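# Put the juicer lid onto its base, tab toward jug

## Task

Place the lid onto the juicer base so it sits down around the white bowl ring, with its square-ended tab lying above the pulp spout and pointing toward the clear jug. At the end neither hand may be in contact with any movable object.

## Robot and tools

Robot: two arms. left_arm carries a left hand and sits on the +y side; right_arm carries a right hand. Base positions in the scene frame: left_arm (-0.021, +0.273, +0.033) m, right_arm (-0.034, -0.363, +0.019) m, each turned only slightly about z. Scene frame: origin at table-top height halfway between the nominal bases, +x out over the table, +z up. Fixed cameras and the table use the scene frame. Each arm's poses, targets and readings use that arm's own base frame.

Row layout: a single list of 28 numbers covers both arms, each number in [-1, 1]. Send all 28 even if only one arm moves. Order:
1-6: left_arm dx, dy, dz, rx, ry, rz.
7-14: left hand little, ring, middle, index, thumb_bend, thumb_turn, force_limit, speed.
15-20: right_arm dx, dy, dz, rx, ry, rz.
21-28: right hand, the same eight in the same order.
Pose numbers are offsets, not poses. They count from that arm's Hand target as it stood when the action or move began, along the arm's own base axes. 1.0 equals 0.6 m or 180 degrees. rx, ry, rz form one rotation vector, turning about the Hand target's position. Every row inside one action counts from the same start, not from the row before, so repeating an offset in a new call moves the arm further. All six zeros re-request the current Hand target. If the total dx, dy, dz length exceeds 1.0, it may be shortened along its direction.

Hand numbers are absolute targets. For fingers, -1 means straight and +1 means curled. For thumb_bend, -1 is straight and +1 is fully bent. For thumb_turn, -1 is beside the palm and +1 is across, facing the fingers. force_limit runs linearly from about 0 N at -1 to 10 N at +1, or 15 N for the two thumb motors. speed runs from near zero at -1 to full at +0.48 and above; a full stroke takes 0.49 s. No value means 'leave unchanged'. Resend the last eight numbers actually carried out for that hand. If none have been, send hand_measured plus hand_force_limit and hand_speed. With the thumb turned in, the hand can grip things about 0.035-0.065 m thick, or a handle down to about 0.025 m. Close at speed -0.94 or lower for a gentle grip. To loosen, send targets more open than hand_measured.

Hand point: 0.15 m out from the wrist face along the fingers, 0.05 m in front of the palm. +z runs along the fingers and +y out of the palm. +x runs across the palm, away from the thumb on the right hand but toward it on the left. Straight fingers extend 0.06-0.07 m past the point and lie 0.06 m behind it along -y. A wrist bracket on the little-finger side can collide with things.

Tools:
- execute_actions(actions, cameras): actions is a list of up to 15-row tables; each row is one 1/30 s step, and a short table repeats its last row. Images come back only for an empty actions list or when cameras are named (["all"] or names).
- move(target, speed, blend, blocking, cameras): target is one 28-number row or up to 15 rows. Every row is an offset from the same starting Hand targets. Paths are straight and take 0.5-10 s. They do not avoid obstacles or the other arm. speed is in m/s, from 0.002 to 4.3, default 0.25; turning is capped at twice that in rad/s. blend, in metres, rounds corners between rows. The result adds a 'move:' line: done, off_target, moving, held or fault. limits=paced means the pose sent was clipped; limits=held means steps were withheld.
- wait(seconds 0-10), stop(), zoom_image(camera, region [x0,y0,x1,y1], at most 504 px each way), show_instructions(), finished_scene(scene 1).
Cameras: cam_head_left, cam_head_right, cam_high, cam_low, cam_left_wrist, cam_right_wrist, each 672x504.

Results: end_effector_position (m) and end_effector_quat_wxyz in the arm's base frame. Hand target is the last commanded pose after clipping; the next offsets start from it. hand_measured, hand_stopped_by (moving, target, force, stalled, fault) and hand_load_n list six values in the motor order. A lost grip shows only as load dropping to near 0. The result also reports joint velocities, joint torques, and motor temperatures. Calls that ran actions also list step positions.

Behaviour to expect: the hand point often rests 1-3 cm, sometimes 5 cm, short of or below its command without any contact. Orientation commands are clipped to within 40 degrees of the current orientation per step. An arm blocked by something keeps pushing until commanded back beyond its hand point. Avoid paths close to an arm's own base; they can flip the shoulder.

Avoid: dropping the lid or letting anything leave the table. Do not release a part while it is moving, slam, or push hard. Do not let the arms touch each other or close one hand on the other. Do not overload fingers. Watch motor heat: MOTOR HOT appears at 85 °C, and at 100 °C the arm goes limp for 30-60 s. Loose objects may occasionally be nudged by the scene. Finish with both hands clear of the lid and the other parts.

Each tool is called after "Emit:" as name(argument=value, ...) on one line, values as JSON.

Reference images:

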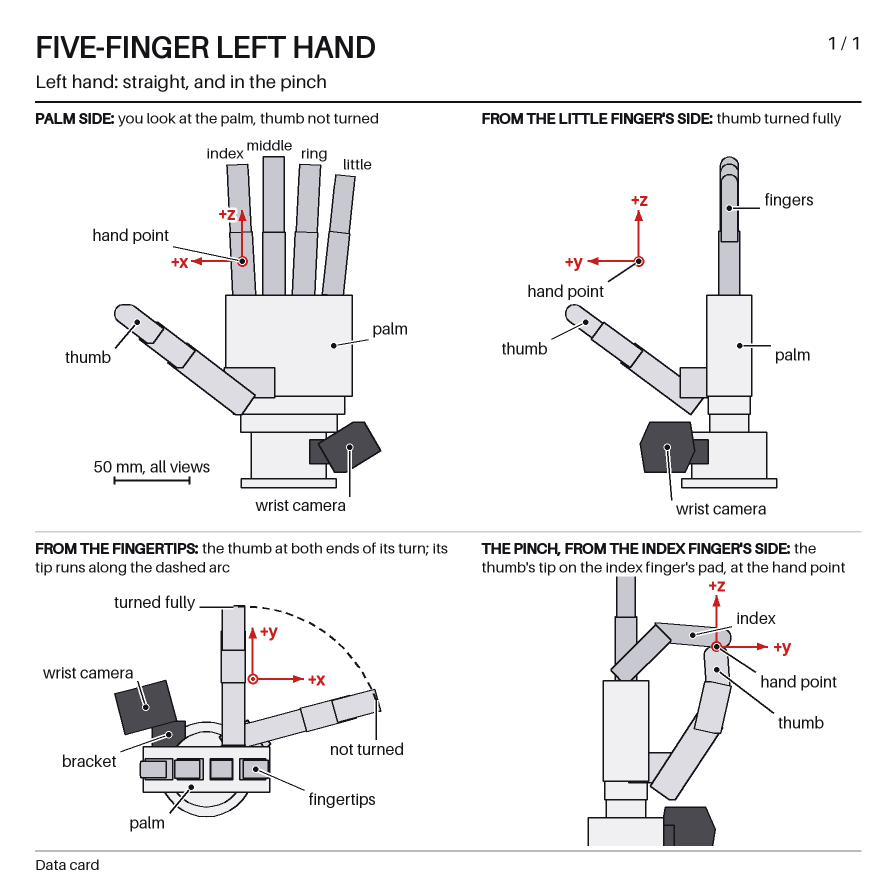

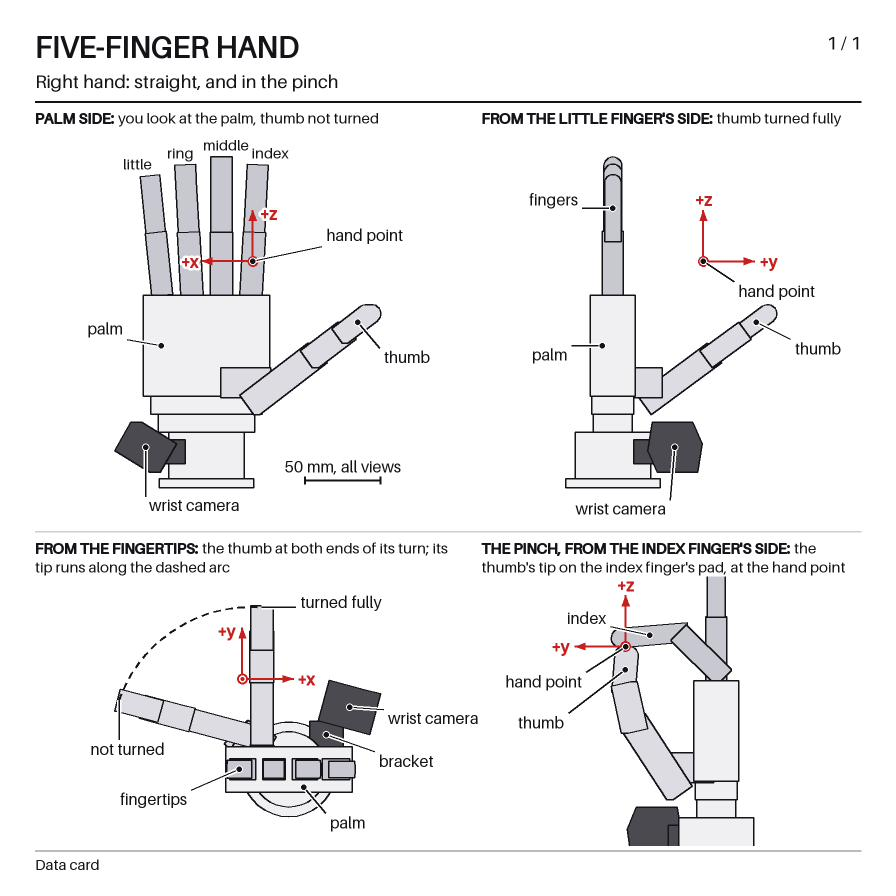

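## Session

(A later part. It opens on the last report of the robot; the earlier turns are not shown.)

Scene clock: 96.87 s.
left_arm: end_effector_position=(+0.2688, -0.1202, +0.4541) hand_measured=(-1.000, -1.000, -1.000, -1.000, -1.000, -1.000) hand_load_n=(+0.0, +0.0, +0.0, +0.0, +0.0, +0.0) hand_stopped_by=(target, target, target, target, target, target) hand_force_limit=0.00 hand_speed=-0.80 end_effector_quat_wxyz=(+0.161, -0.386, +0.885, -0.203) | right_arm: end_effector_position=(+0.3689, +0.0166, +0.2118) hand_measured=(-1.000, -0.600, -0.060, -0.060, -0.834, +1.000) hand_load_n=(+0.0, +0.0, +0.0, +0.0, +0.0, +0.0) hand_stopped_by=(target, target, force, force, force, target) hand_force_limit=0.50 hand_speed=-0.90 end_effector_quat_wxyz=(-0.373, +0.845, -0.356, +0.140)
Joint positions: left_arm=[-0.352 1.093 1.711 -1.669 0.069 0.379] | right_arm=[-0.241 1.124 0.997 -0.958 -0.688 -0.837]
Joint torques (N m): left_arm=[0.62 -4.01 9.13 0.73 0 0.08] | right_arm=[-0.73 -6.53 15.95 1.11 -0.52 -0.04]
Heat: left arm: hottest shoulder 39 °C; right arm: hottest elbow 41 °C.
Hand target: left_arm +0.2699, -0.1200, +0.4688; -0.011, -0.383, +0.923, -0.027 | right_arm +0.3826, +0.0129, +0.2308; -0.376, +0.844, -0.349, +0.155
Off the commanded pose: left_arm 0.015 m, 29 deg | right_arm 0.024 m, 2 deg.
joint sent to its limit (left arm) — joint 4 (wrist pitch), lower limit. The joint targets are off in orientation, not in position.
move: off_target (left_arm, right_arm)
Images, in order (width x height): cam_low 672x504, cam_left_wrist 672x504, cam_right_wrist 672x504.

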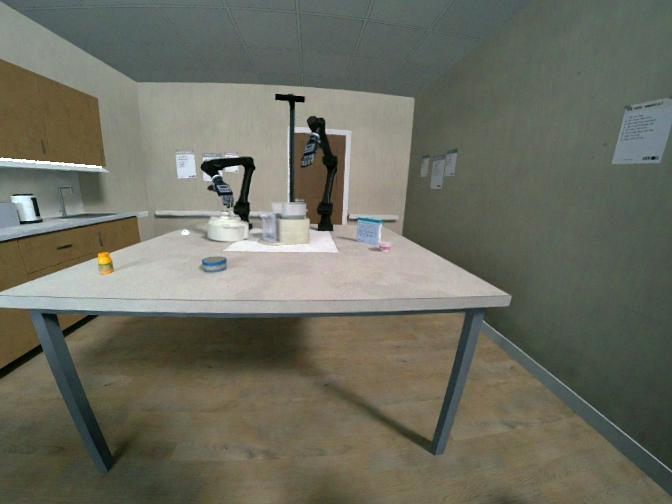

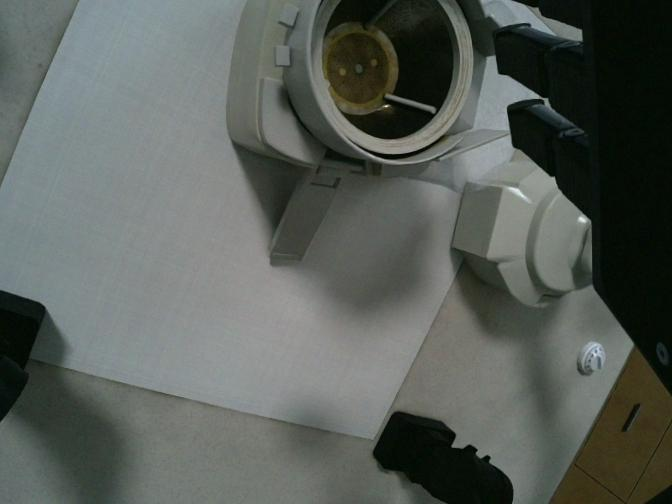

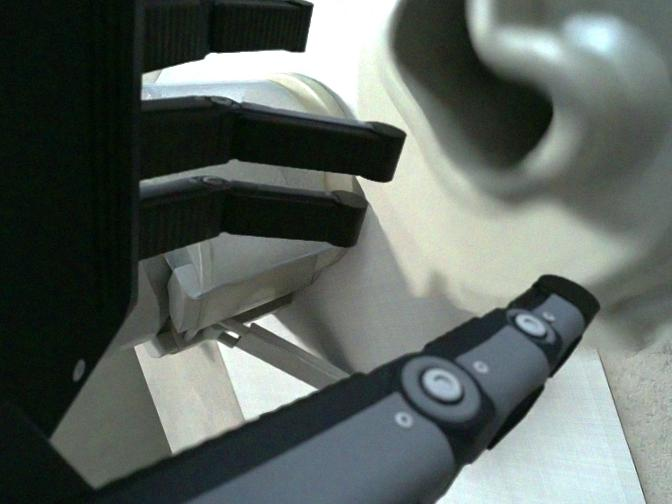

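Emit:
move(target=[0,0,0,0,0,0,-1,-1,-1,-1,-1,-1,0,-0.8,-0.03,-0.02,0.1,0,0,0,-1,-0.6,-0.4,-0.4,-1,1,0.5,-0.3], speed=0.15, cameras=["cam_right_wrist","cam_head_left","cam_head_right","cam_left_wrist"])

Emit:
zoom_image(camera="cam_head_right", region=[380, 210, 500, 330])

Scene clock: 98.13 s.
left_arm: end_effector_position=(+0.2688, -0.1202, +0.4541) hand_measured=(-1.000, -1.000, -1.000, -1.000, -1.000, -1.000) hand_load_n=(+0.0, +0.0, +0.0, +0.0, +0.0, +0.0) hand_stopped_by=(target, target, target, target, target, target) hand_force_limit=0.00 hand_speed=-0.80 end_effector_quat_wxyz=(+0.161, -0.386, +0.885, -0.203) | right_arm: end_effector_position=(+0.3564, +0.0062, +0.2700) hand_measured=(-1.000, -0.600, -0.400, -0.400, -1.000, +1.000) hand_load_n=(+0.0, +0.0, +0.0, +0.0, +0.0, +0.0) hand_stopped_by=(target, target, target, target, target, target) hand_force_limit=0.50 hand_speed=-0.30 end_effector_quat_wxyz=(-0.374, +0.844, -0.361, +0.133)
Joint positions: left_arm=[-0.352 1.093 1.711 -1.669 0.069 0.379] | right_arm=[-0.284 1.105 1.139 -1.162 -0.711 -0.881]
Joint velocities: left_arm=[-0.044 -0.005 -0.007 -0.002 -0.037 -0.037] | right_arm=[within noise]
Joint torques (N m): left_arm=[0.56 -3.96 9.1 0.77 0 0.08] | right_arm=[-1.44 -7.3 15.46 0.95 -0.55 -0.16]
Heat: left arm: hottest shoulder 39 °C; right arm: hottest elbow 41 °C.
Hand target: left_arm +0.2699, -0.1200, +0.4688; -0.011, -0.383, +0.923, -0.027 | right_arm +0.3646, +0.0010, +0.2909; -0.376, +0.844, -0.349, +0.156
Off the commanded pose: left_arm 0.015 m, 29 deg | right_arm 0.023 m, 3 deg.
joint sent to its limit (left arm) — joint 4 (wrist pitch), lower limit. The joint targets are off in orientation, not in position.
move: off_target (left_arm, right_arm)
Images, in order (width x height): cam_head_left 672x504, cam_head_right 672x504, cam_left_wrist 672x504, cam_right_wrist 672x504.

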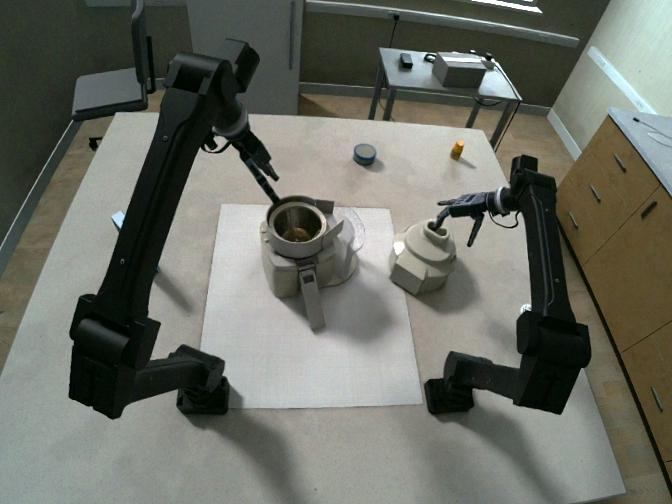

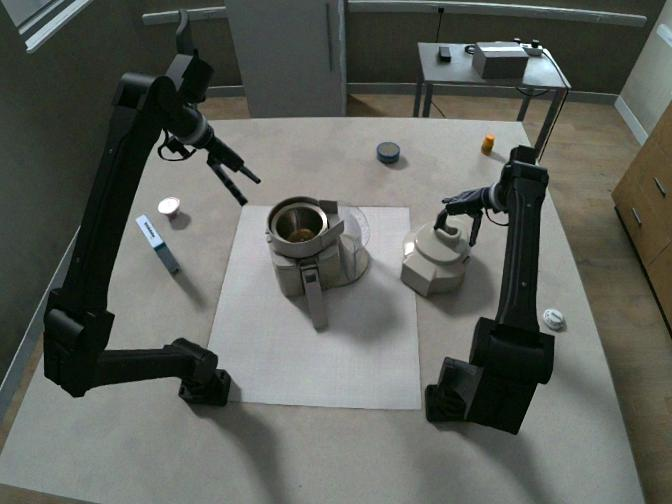

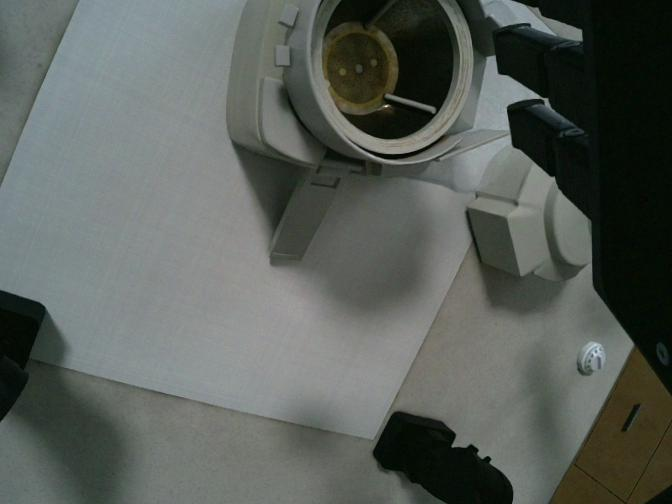

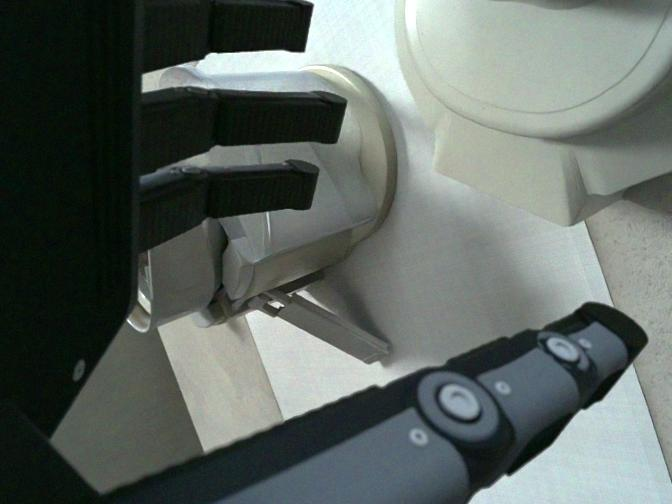

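Scaled by 4.200 from the camera's 672x504 image, which has a finer 960x720 frame.

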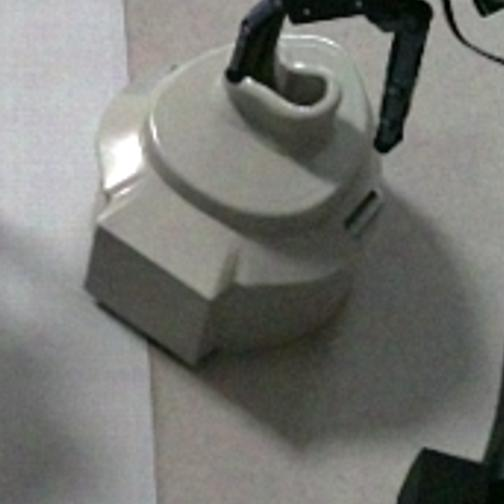

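Emit:
move(target=[0,0,0,0,0,0,-1,-1,-1,-1,-1,-1,0,-0.8,0.2223,-0.0183,-0.0333,0,0,-0.4444,-1,-0.4,-0.4,-0.4,-1,1,0.5,-0.3], speed=0.35, cameras=["cam_right_wrist","cam_head_right","cam_head_left"])

Scene clock: 105.80 s.
left_arm: end_effector_position=(+0.2688, -0.1202, +0.4541) hand_measured=(-1.000, -1.000, -1.000, -1.000, -1.000, -1.000) hand_load_n=(+0.0, +0.0, +0.0, +0.0, +0.0, -0.5) hand_stopped_by=(target, target, target, target, target, target) hand_force_limit=0.00 hand_speed=-0.80 end_effector_quat_wxyz=(+0.161, -0.386, +0.885, -0.203) | right_arm: end_effector_position=(+0.4819, -0.0140, +0.2481) hand_measured=(-1.000, -0.400, -0.400, -0.400, -1.000, +1.000) hand_load_n=(+0.0, +0.0, +0.0, +0.0, +0.0, +0.0) hand_stopped_by=(target, target, target, target, target, target) hand_force_limit=0.50 hand_speed=-0.30 end_effector_quat_wxyz=(+0.171, -0.433, +0.811, -0.355)
Joint positions: left_arm=[-0.352 1.093 1.711 -1.669 0.069 0.379] | right_arm=[0.056 1.229 1.161 -0.822 0.477 0.474]
Joint torques (N m): left_arm=[0.85 -4.13 9.06 0.77 -0.01 0.07] | right_arm=[-0.09 -7.65 16.87 1.37 0.48 0.08]
Heat: left arm: hottest shoulder 39 °C; right arm: hottest elbow 42 °C.
Hand target: left_arm +0.2699, -0.1200, +0.4688; -0.011, -0.383, +0.923, -0.027 | right_arm +0.4980, -0.0100, +0.2708; +0.188, -0.423, +0.810, -0.361
Off the commanded pose: left_arm 0.015 m, 29 deg | right_arm 0.028 m, 2 deg.
joint sent to its limit (left arm) — joint 4 (wrist pitch), lower limit. The joint targets are off in orientation, not in position.
move: off_target (left_arm, right_arm)
Images, in order (width x height): cam_head_left 672x504, cam_head_right 672x504, cam_right_wrist 672x504.

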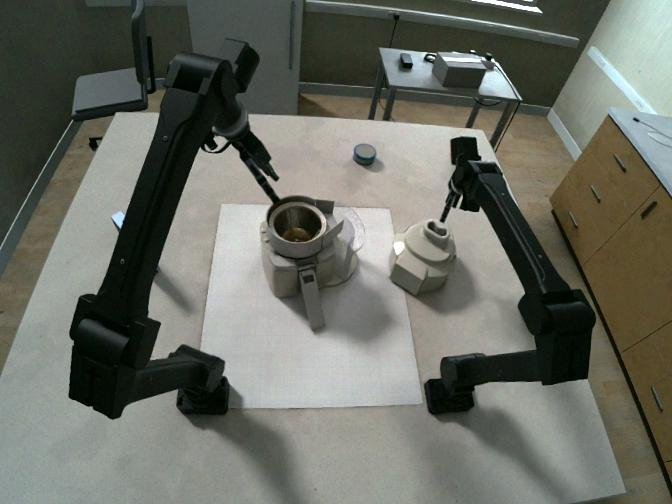

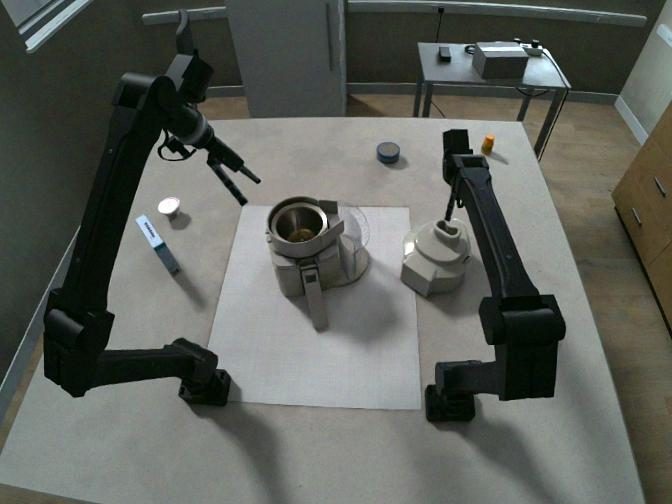

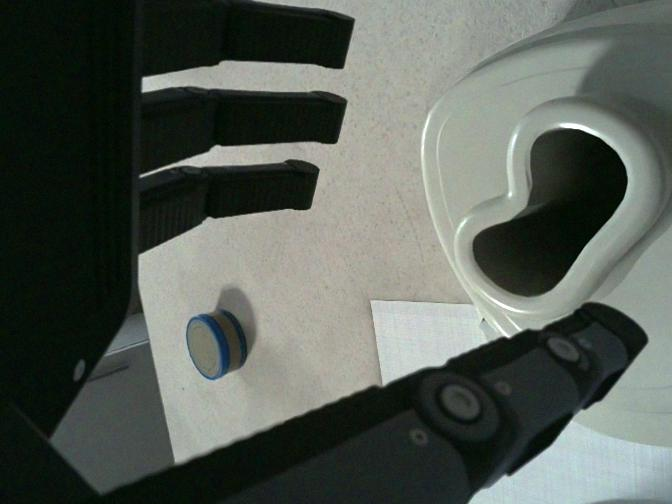

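Emit:
move(target=[0,0,0,0,0,0,-1,-1,-1,-1,-1,-1,0,-0.8,-0.0062,-0.0052,-0.118,0,0,-0.0556,-1,-0.4,-0.4,-0.4,-1,1,0.5,-0.3], speed=0.15, cameras=["cam_right_wrist"])

Scene clock: 108.23 s.
left_arm: end_effector_position=(+0.2688, -0.1202, +0.4541) hand_measured=(-1.000, -1.000, -1.000, -1.000, -1.000, -1.000) hand_load_n=(+0.0, +0.0, +0.0, +0.0, +0.0, -0.5) hand_stopped_by=(target, target, target, target, target, target) hand_force_limit=0.00 hand_speed=-0.80 end_effector_quat_wxyz=(+0.161, -0.386, +0.885, -0.203) | right_arm: end_effector_position=(+0.4878, -0.0175, +0.1990) hand_measured=(-1.000, -0.400, -0.400, -0.400, -1.000, +1.000) hand_load_n=(+0.0, +0.0, +0.0, +0.0, +0.0, +0.0) hand_stopped_by=(target, target, target, target, target, target) hand_force_limit=0.50 hand_speed=-0.30 end_effector_quat_wxyz=(+0.147, -0.356, +0.843, -0.375)
Joint positions: left_arm=[-0.352 1.093 1.711 -1.669 0.069 0.379] | right_arm=[0.089 1.287 1.084 -0.765 0.607 0.667]
Joint torques (N m): left_arm=[0.85 -4.13 9.05 0.75 -0.02 0.08] | right_arm=[0.15 -9.11 11.73 2.1 0.58 0.07]
Heat: left arm: hottest shoulder 39 °C; right arm: hottest elbow 42 °C.
Hand target: left_arm +0.2699, -0.1200, +0.4688; -0.011, -0.383, +0.923, -0.027 | right_arm +0.4943, -0.0131, +0.2001; +0.156, -0.350, +0.844, -0.376
Off the commanded pose: left_arm 0.015 m, 29 deg | right_arm 0.008 m, 1 deg.
joint sent to its limit (left arm) — joint 4 (wrist pitch), lower limit. The joint targets are off in orientation, not in position.
move: off_target (left_arm)
Images, in order (width x height): cam_right_wrist 672x504.

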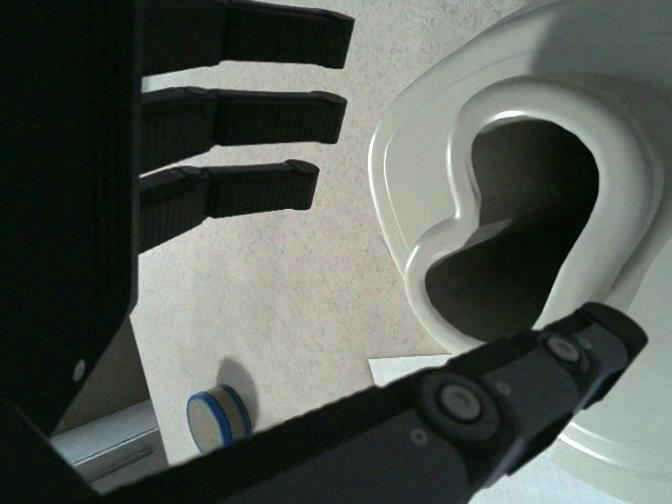

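Emit:
move(target=[0,0,0,0,0,0,-1,-1,-1,-1,-1,-1,0,-0.8,-0.0047,0.0093,-0.0735,0,0,0,-1,-0.4,-0.4,-0.4,-1,1,0.5,-0.3], speed=0.1, cameras=["cam_right_wrist"])

Scene clock: 109.73 s.
left_arm: end_effector_position=(+0.2688, -0.1202, +0.4541) hand_measured=(-1.000, -1.000, -1.000, -1.000, -1.000, -1.000) hand_load_n=(+0.0, +0.0, +0.0, +0.0, +0.0, +0.0) hand_stopped_by=(target, target, target, target, target, target) hand_force_limit=0.00 hand_speed=-0.80 end_effector_quat_wxyz=(+0.161, -0.386, +0.885, -0.203) | right_arm: end_effector_position=(+0.4858, -0.0117, +0.1575) hand_measured=(-1.000, -0.400, -0.400, -0.400, -1.000, +1.000) hand_load_n=(+0.0, +0.0, +0.0, +0.0, +0.0, +0.0) hand_stopped_by=(target, target, target, target, target, target) hand_force_limit=0.50 hand_speed=-0.30 end_effector_quat_wxyz=(+0.150, -0.355, +0.843, -0.375)
Joint positions: left_arm=[-0.352 1.093 1.711 -1.669 0.069 0.379] | right_arm=[0.104 1.311 0.992 -0.652 0.616 0.683]
Joint torques (N m): left_arm=[0.79 -4.07 9.05 0.77 0 0.08] | right_arm=[0.09 -8.53 11.19 2.06 0.57 0.08]
Heat: left arm: hottest shoulder 39 °C; right arm: hottest elbow 42 °C.
Hand target: left_arm +0.2699, -0.1200, +0.4688; -0.011, -0.383, +0.923, -0.027 | right_arm +0.4915, -0.0075, +0.1559; +0.156, -0.350, +0.844, -0.376
Off the commanded pose: left_arm 0.015 m, 29 deg | right_arm 0.007 m, 1 deg.
joint sent to its limit (left arm) — joint 4 (wrist pitch), lower limit. The joint targets are off in orientation, not in position.
move: off_target (left_arm)
Images, in order (width x height): cam_right_wrist 672x504.

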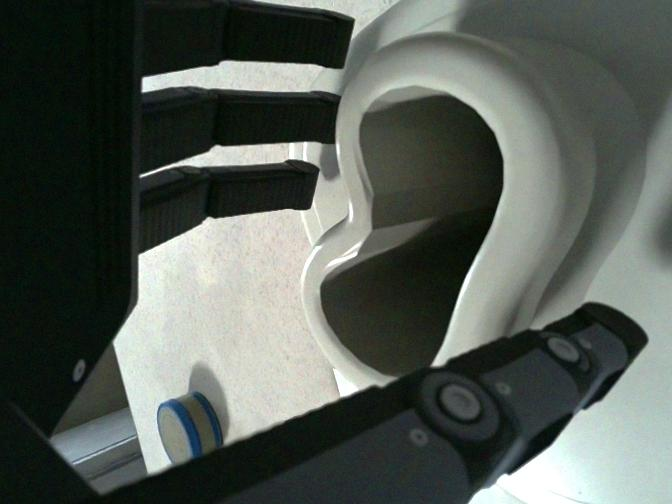

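Emit:
move(target=[0,0,0,0,0,0,-1,-1,-1,-1,-1,-1,0,-0.8,0,0,0,0,0,0,-1,0.4,0.4,0.4,0.2,1,-0.4,-0.92], speed=0.1, cameras=["cam_right_wrist"])

Scene clock: 112.00 s.
left_arm: end_effector_position=(+0.2688, -0.1202, +0.4541) hand_measured=(-1.000, -1.000, -1.000, -1.000, -1.000, -1.000) hand_load_n=(+0.0, +0.0, +0.0, +0.0, +0.0, +0.0) hand_stopped_by=(target, target, target, target, target, target) hand_force_limit=0.00 hand_speed=-0.80 end_effector_quat_wxyz=(+0.161, -0.386, +0.885, -0.203) | right_arm: end_effector_position=(+0.4859, -0.0109, +0.1575) hand_measured=(-1.000, -0.088, -0.066, -0.042, -0.838, +1.000) hand_load_n=(+0.0, +0.5, +1.5, +4.5, +5.0, +0.0) hand_stopped_by=(target, force, force, force, force, target) hand_force_limit=-0.40 hand_speed=-0.92 end_effector_quat_wxyz=(+0.150, -0.355, +0.843, -0.375)
Joint positions: left_arm=[-0.352 1.093 1.711 -1.669 0.069 0.379] | right_arm=[0.106 1.311 0.992 -0.652 0.616 0.683]
Joint torques (N m): left_arm=[0.79 -4.13 9.06 0.77 -0.01 0.07] | right_arm=[-0.26 -8.29 11.15 2.09 0.55 0.11]
Heat: left arm: hottest shoulder 39 °C; right arm: hottest elbow 42 °C.
Hand target: left_arm +0.2699, -0.1200, +0.4688; -0.011, -0.383, +0.923, -0.027 | right_arm +0.4915, -0.0077, +0.1559; +0.156, -0.350, +0.844, -0.376
Off the commanded pose: left_arm 0.015 m, 29 deg | right_arm 0.007 m, 1 deg.
joint sent to its limit (left arm) — joint 4 (wrist pitch), lower limit. The joint targets are off in orientation, not in position.
move: off_target (left_arm)
Images, in order (width x height): cam_right_wrist 672x504.

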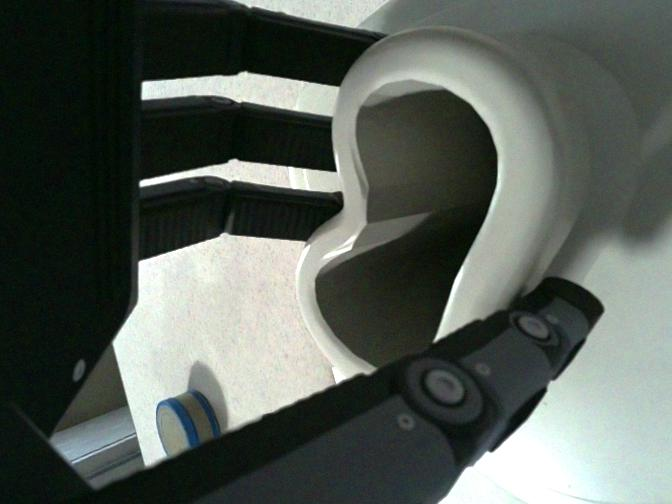

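Emit:
move(target=[0,0,0,0,0,0,-1,-1,-1,-1,-1,-1,0,-0.8,0,0,0,0,0,0,-1,0.45,0.45,0.45,0.25,1,0.4,-0.92], speed=0.1, cameras=["cam_right_wrist"])

Scene clock: 113.17 s.
left_arm: end_effector_position=(+0.2688, -0.1202, +0.4541) hand_measured=(-1.000, -1.000, -1.000, -1.000, -1.000, -1.000) hand_load_n=(+0.0, +0.0, +0.0, +0.0, +0.0, +0.0) hand_stopped_by=(target, target, target, target, target, target) hand_force_limit=0.00 hand_speed=-0.80 end_effector_quat_wxyz=(+0.161, -0.386, +0.885, -0.203) | right_arm: end_effector_position=(+0.4849, -0.0105, +0.1561) hand_measured=(-1.000, -0.038, -0.002, -0.030, -0.838, +1.000) hand_load_n=(+0.0, +3.5, +6.0, +5.5, +12.5, +0.0) hand_stopped_by=(target, force, force, force, force, target) hand_force_limit=0.40 hand_speed=-0.92 end_effector_quat_wxyz=(+0.149, -0.356, +0.843, -0.374)
Joint positions: left_arm=[-0.352 1.093 1.711 -1.669 0.069 0.379] | right_arm=[0.106 1.311 0.99 -0.652 0.615 0.683]
Joint torques (N m): left_arm=[0.62 -4.01 9.06 0.72 0 0.07] | right_arm=[-0.67 -8.59 11.45 2.14 0.6 0.1]
Heat: left arm: hottest shoulder 39 °C; right arm: hottest elbow 42 °C.
Hand target: left_arm +0.2699, -0.1200, +0.4688; -0.011, -0.383, +0.923, -0.027 | right_arm +0.4914, -0.0075, +0.1559; +0.156, -0.350, +0.844, -0.376
Off the commanded pose: left_arm 0.015 m, 29 deg | right_arm 0.007 m, 1 deg.
joint sent to its limit (left arm) — joint 4 (wrist pitch), lower limit. The joint targets are off in orientation, not in position.
move: off_target (left_arm)
Images, in order (width x height): cam_right_wrist 672x504.

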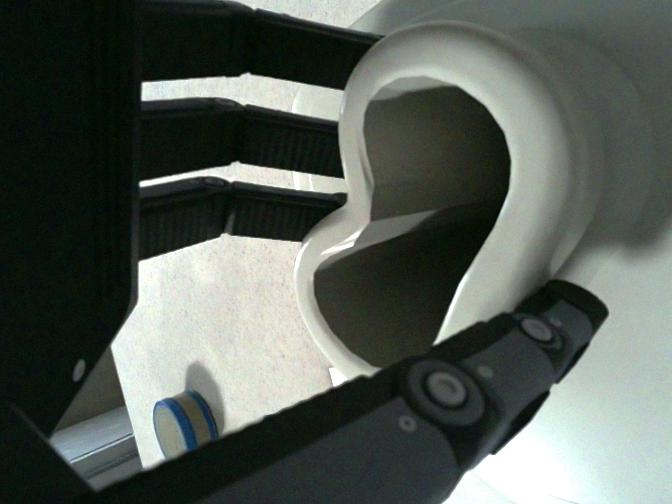

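Emit:
move(target=[0,0,0,0,0,0,-1,-1,-1,-1,-1,-1,0,-0.8,0,0,0,0,0,0,-1,0.5,0.5,0.5,0.25,1,0.8,-0.92], speed=0.1, cameras=["cam_right_wrist"])

Scene clock: 113.80 s.
left_arm: end_effector_position=(+0.2688, -0.1202, +0.4541) hand_measured=(-1.000, -1.000, -1.000, -1.000, -1.000, -1.000) hand_load_n=(+0.0, +0.0, +0.0, +0.0, +0.0, +0.0) hand_stopped_by=(target, target, target, target, target, target) hand_force_limit=0.00 hand_speed=-0.80 end_effector_quat_wxyz=(+0.161, -0.386, +0.885, -0.203) | right_arm: end_effector_position=(+0.4850, -0.0103, +0.1561) hand_measured=(-1.000, -0.004, +0.026, -0.010, -0.840, +1.000) hand_load_n=(+0.0, +10.5, +7.5, +8.0, +22.0, +2.5) hand_stopped_by=(target, force, force, force, force, target) hand_force_limit=0.80 hand_speed=-0.92 end_effector_quat_wxyz=(+0.150, -0.356, +0.843, -0.374)
Joint positions: left_arm=[-0.352 1.093 1.711 -1.669 0.069 0.379] | right_arm=[0.106 1.311 0.99 -0.652 0.614 0.683]
Joint torques (N m): left_arm=[0.5 -3.96 9.06 0.75 0.01 0.07] | right_arm=[-0.5 -8.29 11.43 2.13 0.64 0.1]
Heat: left arm: hottest shoulder 39 °C; right arm: hottest elbow 42 °C.
Hand target: left_arm +0.2699, -0.1200, +0.4688; -0.011, -0.383, +0.923, -0.027 | right_arm +0.4914, -0.0075, +0.1559; +0.156, -0.350, +0.844, -0.376
Off the commanded pose: left_arm 0.015 m, 29 deg | right_arm 0.007 m, 1 deg.
joint sent to its limit (left arm) — joint 4 (wrist pitch), lower limit. The joint targets are off in orientation, not in position.
move: off_target (left_arm)
Images, in order (width x height): cam_right_wrist 672x504.

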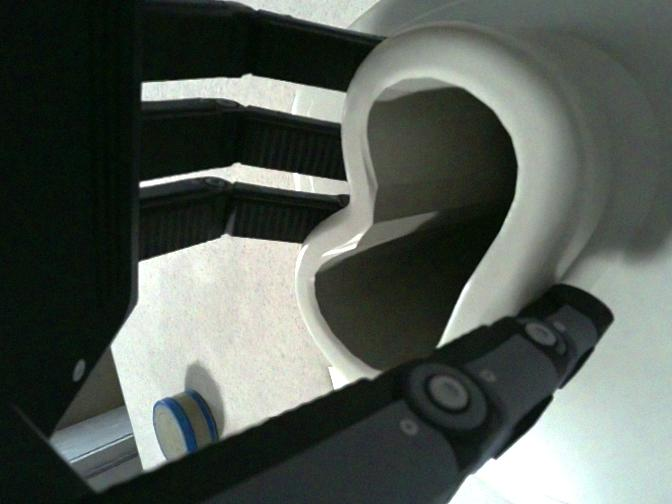

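Emit:
move(target=[0,0,0,0,0,0,-1,-1,-1,-1,-1,-1,0,-0.8,0.02,0,0.07,0,0,0,-1,0.5,0.5,0.5,0.25,1,0.8,-0.92], speed=0.08, cameras=["cam_right_wrist","cam_low"])

Emit:
zoom_image(camera="cam_low", region=[190, 170, 350, 270])

Scene clock: 115.00 s.
left_arm: end_effector_position=(+0.2688, -0.1202, +0.4541) hand_measured=(-1.000, -1.000, -1.000, -1.000, -1.000, -1.000) hand_load_n=(+0.0, +0.0, +0.0, +0.0, +0.0, +0.0) hand_stopped_by=(target, target, target, target, target, target) hand_force_limit=0.00 hand_speed=-0.80 end_effector_quat_wxyz=(+0.161, -0.386, +0.885, -0.203) | right_arm: end_effector_position=(+0.4762, -0.0111, +0.1622) hand_measured=(-1.000, -0.004, +0.026, -0.010, -0.840, +1.000) hand_load_n=(+0.0, +8.5, +5.5, +9.0, +20.0, +6.0) hand_stopped_by=(target, force, force, force, force, target) hand_force_limit=0.80 hand_speed=-0.92 end_effector_quat_wxyz=(+0.125, -0.364, +0.847, -0.365)
Joint positions: left_arm=[-0.352 1.093 1.711 -1.669 0.069 0.379] | right_arm=[0.106 1.313 1.028 -0.747 0.614 0.69]
Joint torques (N m): left_arm=[0.91 -4.19 9.07 0.72 -0.01 0.08] | right_arm=[-0.09 -9.58 17.94 1.29 0.59 0.02]
Heat: left arm: hottest shoulder 39 °C; right arm: hottest elbow 42 °C.
Hand target: left_arm +0.2699, -0.1200, +0.4688; -0.011, -0.383, +0.923, -0.027 | right_arm +0.5034, -0.0075, +0.1980; +0.156, -0.350, +0.844, -0.376
Off the commanded pose: left_arm 0.015 m, 29 deg | right_arm 0.045 m, 4 deg.
joint sent to its limit (left arm) — joint 4 (wrist pitch), lower limit. The joint targets are off in orientation, not in position.
move: off_target (left_arm, right_arm)
Images, in order (width x height): cam_low 672x504, cam_right_wrist 672x504.

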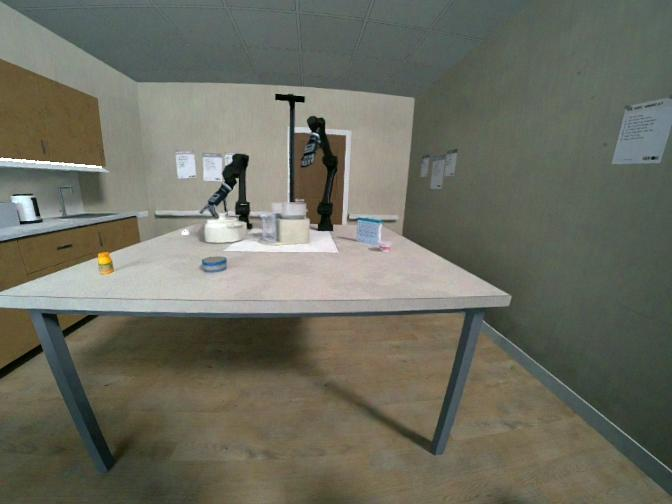

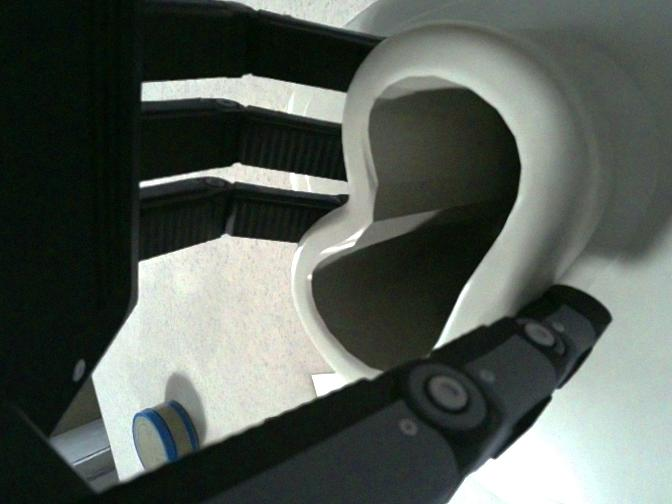

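Scaled by 3.150 from the camera's 672x504 image, which has a finer 960x720 frame.

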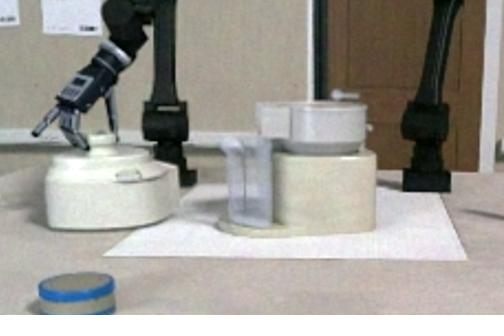

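Emit:
move(target=[0,0,0,0,0,0,-1,-1,-1,-1,-1,-1,0,-0.8,0.02,0,0.05,0,0,0,-1,0.5,0.5,0.5,0.25,1,0.8,-0.92], speed=0.08, cameras=["cam_right_wrist","cam_low","cam_head_right"])

Emit:
zoom_image(camera="cam_low", region=[190, 170, 350, 270])

Scene clock: 116.20 s.
left_arm: end_effector_position=(+0.2688, -0.1202, +0.4541) hand_measured=(-1.000, -1.000, -1.000, -1.000, -1.000, -1.000) hand_load_n=(+0.0, +0.0, +0.0, +0.0, +0.0, +0.0) hand_stopped_by=(target, target, target, target, target, target) hand_force_limit=0.00 hand_speed=-0.80 end_effector_quat_wxyz=(+0.161, -0.386, +0.885, -0.203) | right_arm: end_effector_position=(+0.4919, -0.0094, +0.1923) hand_measured=(-1.000, -0.004, +0.026, -0.010, -0.840, +1.000) hand_load_n=(+0.0, +8.5, +5.5, +9.0, +20.0, +6.0) hand_stopped_by=(target, force, force, force, force, target) hand_force_limit=0.80 hand_speed=-0.92 end_effector_quat_wxyz=(+0.126, -0.364, +0.847, -0.366)
Joint positions: left_arm=[-0.352 1.093 1.711 -1.669 0.069 0.379] | right_arm=[0.106 1.334 1.128 -0.825 0.614 0.69]
Joint torques (N m): left_arm=[0.85 -3.96 9.05 0.75 0 0.07] | right_arm=[-0.5 -10.11 17.74 1.35 0.52 -0.05]
Heat: left arm: hottest shoulder 39 °C; right arm: hottest elbow 42 °C.
Hand target: left_arm +0.2699, -0.1200, +0.4688; -0.011, -0.383, +0.923, -0.027 | right_arm +0.5154, -0.0075, +0.2278; +0.156, -0.351, +0.844, -0.376
Off the commanded pose: left_arm 0.015 m, 29 deg | right_arm 0.043 m, 4 deg.
joint sent to its limit (left arm) — joint 4 (wrist pitch), lower limit. The joint targets are off in orientation, not in position.
move: off_target (left_arm, right_arm)
Images, in order (width x height): cam_head_right 672x504, cam_low 672x504, cam_right_wrist 672x504.

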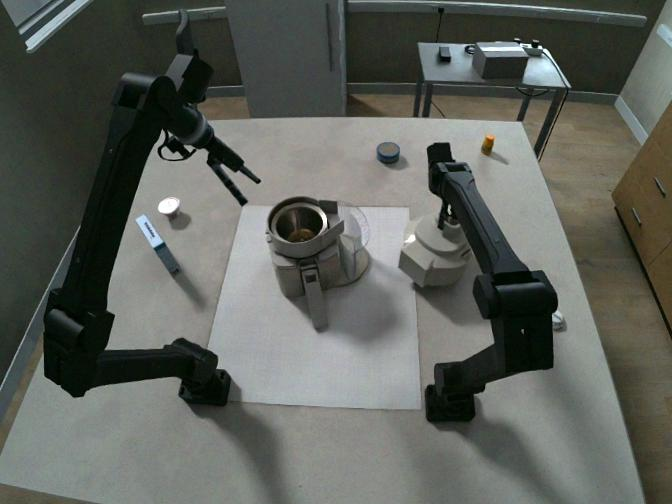

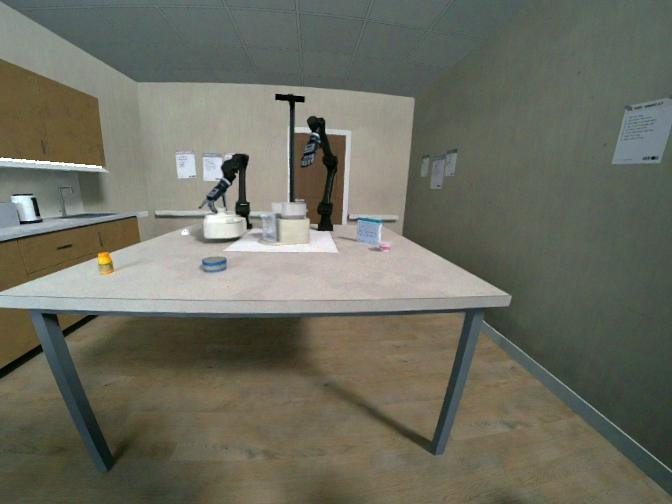

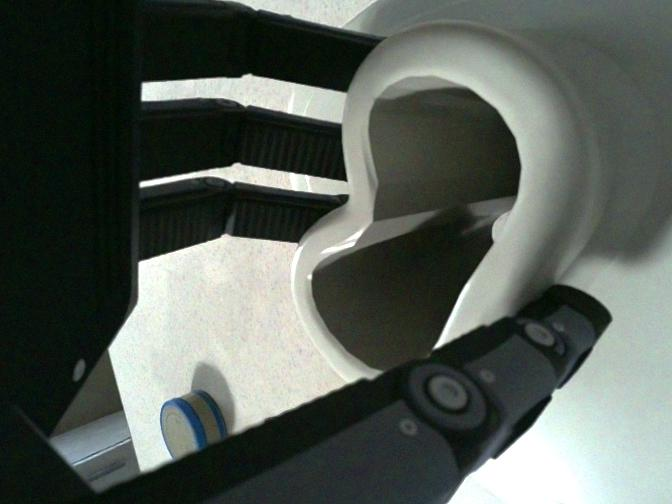

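Scaled by 3.150 from the camera's 672x504 image, which has a finer 960x720 frame.

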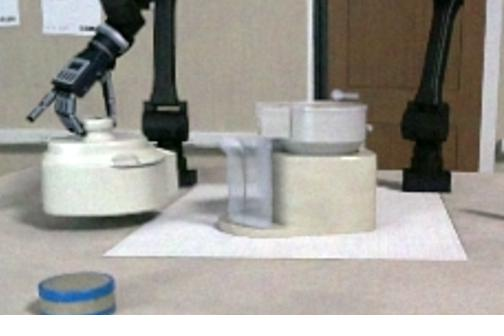

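Emit:
move(target=[[-0.03,0.17,0,0,0,0.1,-1,-1,-1,-1,-1,-1,0,-0.8,-0.05,0,0.167,0,0,0.1111,-1,0.5,0.5,0.5,0.25,1,0.8,-0.92],[-0.08,0.37,0,0,0,0.25,-1,-1,-1,-1,-1,-1,0,-0.8,-0.1,0.05,0.35,0,0,0.3333,-1,0.5,0.5,0.5,0.25,1,0.8,-0.92]], speed=0.15, blend=[0.03,0], cameras=["cam_right_wrist","cam_head_left","cam_head_right","cam_low"])

Emit:
zoom_image(camera="cam_low", region=[190, 150, 350, 270])

Scene clock: 124.47 s.
left_arm: end_effector_position=(+0.2247, +0.0995, +0.4681) hand_measured=(-1.000, -1.000, -1.000, -1.000, -1.000, -1.000) hand_load_n=(+0.0, +0.0, +0.0, +0.0, +0.0, +0.0) hand_stopped_by=(target, target, target, target, target, target) hand_force_limit=0.00 hand_speed=-0.80 end_effector_quat_wxyz=(-0.274, +0.682, -0.666, +0.124) | right_arm: end_effector_position=(+0.4456, +0.0267, +0.3990) hand_measured=(-1.000, -0.004, +0.026, -0.010, -0.840, +1.000) hand_load_n=(+0.0, +8.5, +5.5, +9.0, +19.5, +5.0) hand_stopped_by=(target, force, force, force, force, target) hand_force_limit=0.80 hand_speed=-0.92 end_effector_quat_wxyz=(-0.303, +0.733, -0.569, +0.217)
Joint positions: left_arm=[0.478 0.951 1.658 -1.669 0.061 0.435] | right_arm=[-0.083 1.227 1.562 -1.177 -0.254 -0.236]
Joint torques (N m): left_arm=[1.55 -2.08 6.28 0.9 -0.11 0.08] | right_arm=[-1.55 -8.35 18.66 1.81 -0.33 -0.08]
Heat: left arm: hottest shoulder 39 °C; right arm: hottest elbow 43 °C.
Hand target: left_arm +0.2218, +0.1020, +0.4687; +0.000, +0.708, -0.706, +0.029 | right_arm +0.4553, +0.0225, +0.4380; -0.322, +0.725, -0.555, +0.248
Off the commanded pose: left_arm 0.004 m, 34 deg | right_arm 0.040 m, 5 deg.
joint sent to its limit (left arm) — joint 4 (wrist pitch), lower limit. The joint targets are off in orientation, not in position.
move: off_target (left_arm, right_arm)
Images, in order (width x height): cam_head_left 672x504, cam_head_right 672x504, cam_low 672x504, cam_right_wrist 672x504.

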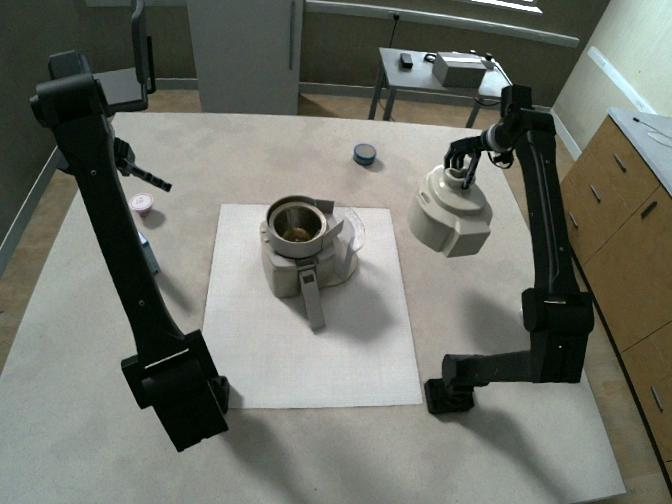

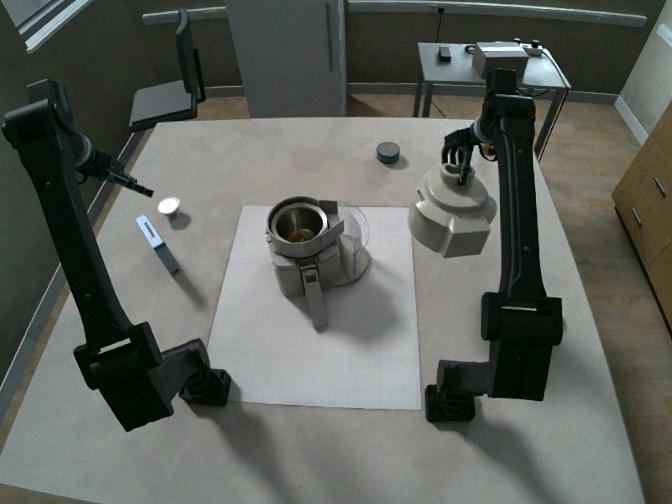

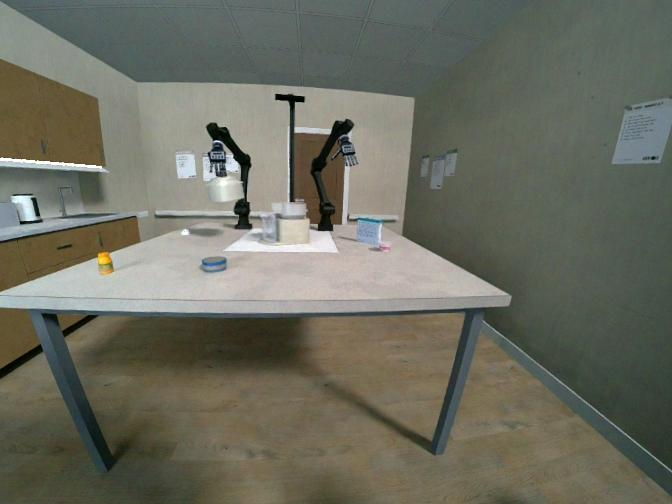

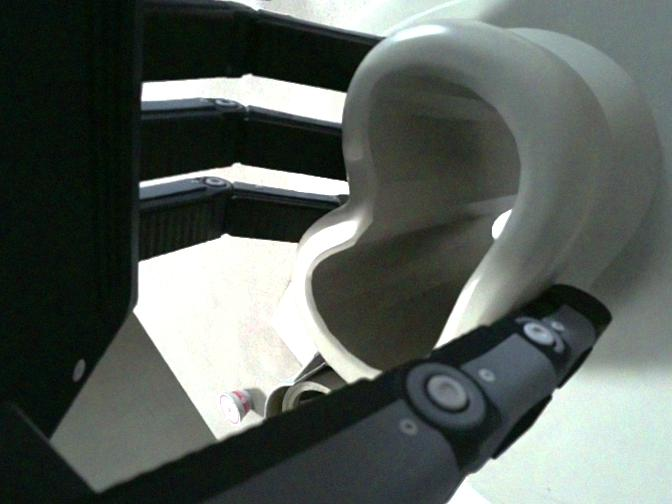

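Scaled by 3.150 from the camera's 672x504 image, which has a finer 960x720 frame.

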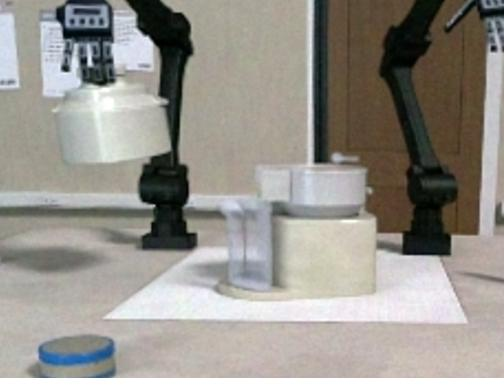

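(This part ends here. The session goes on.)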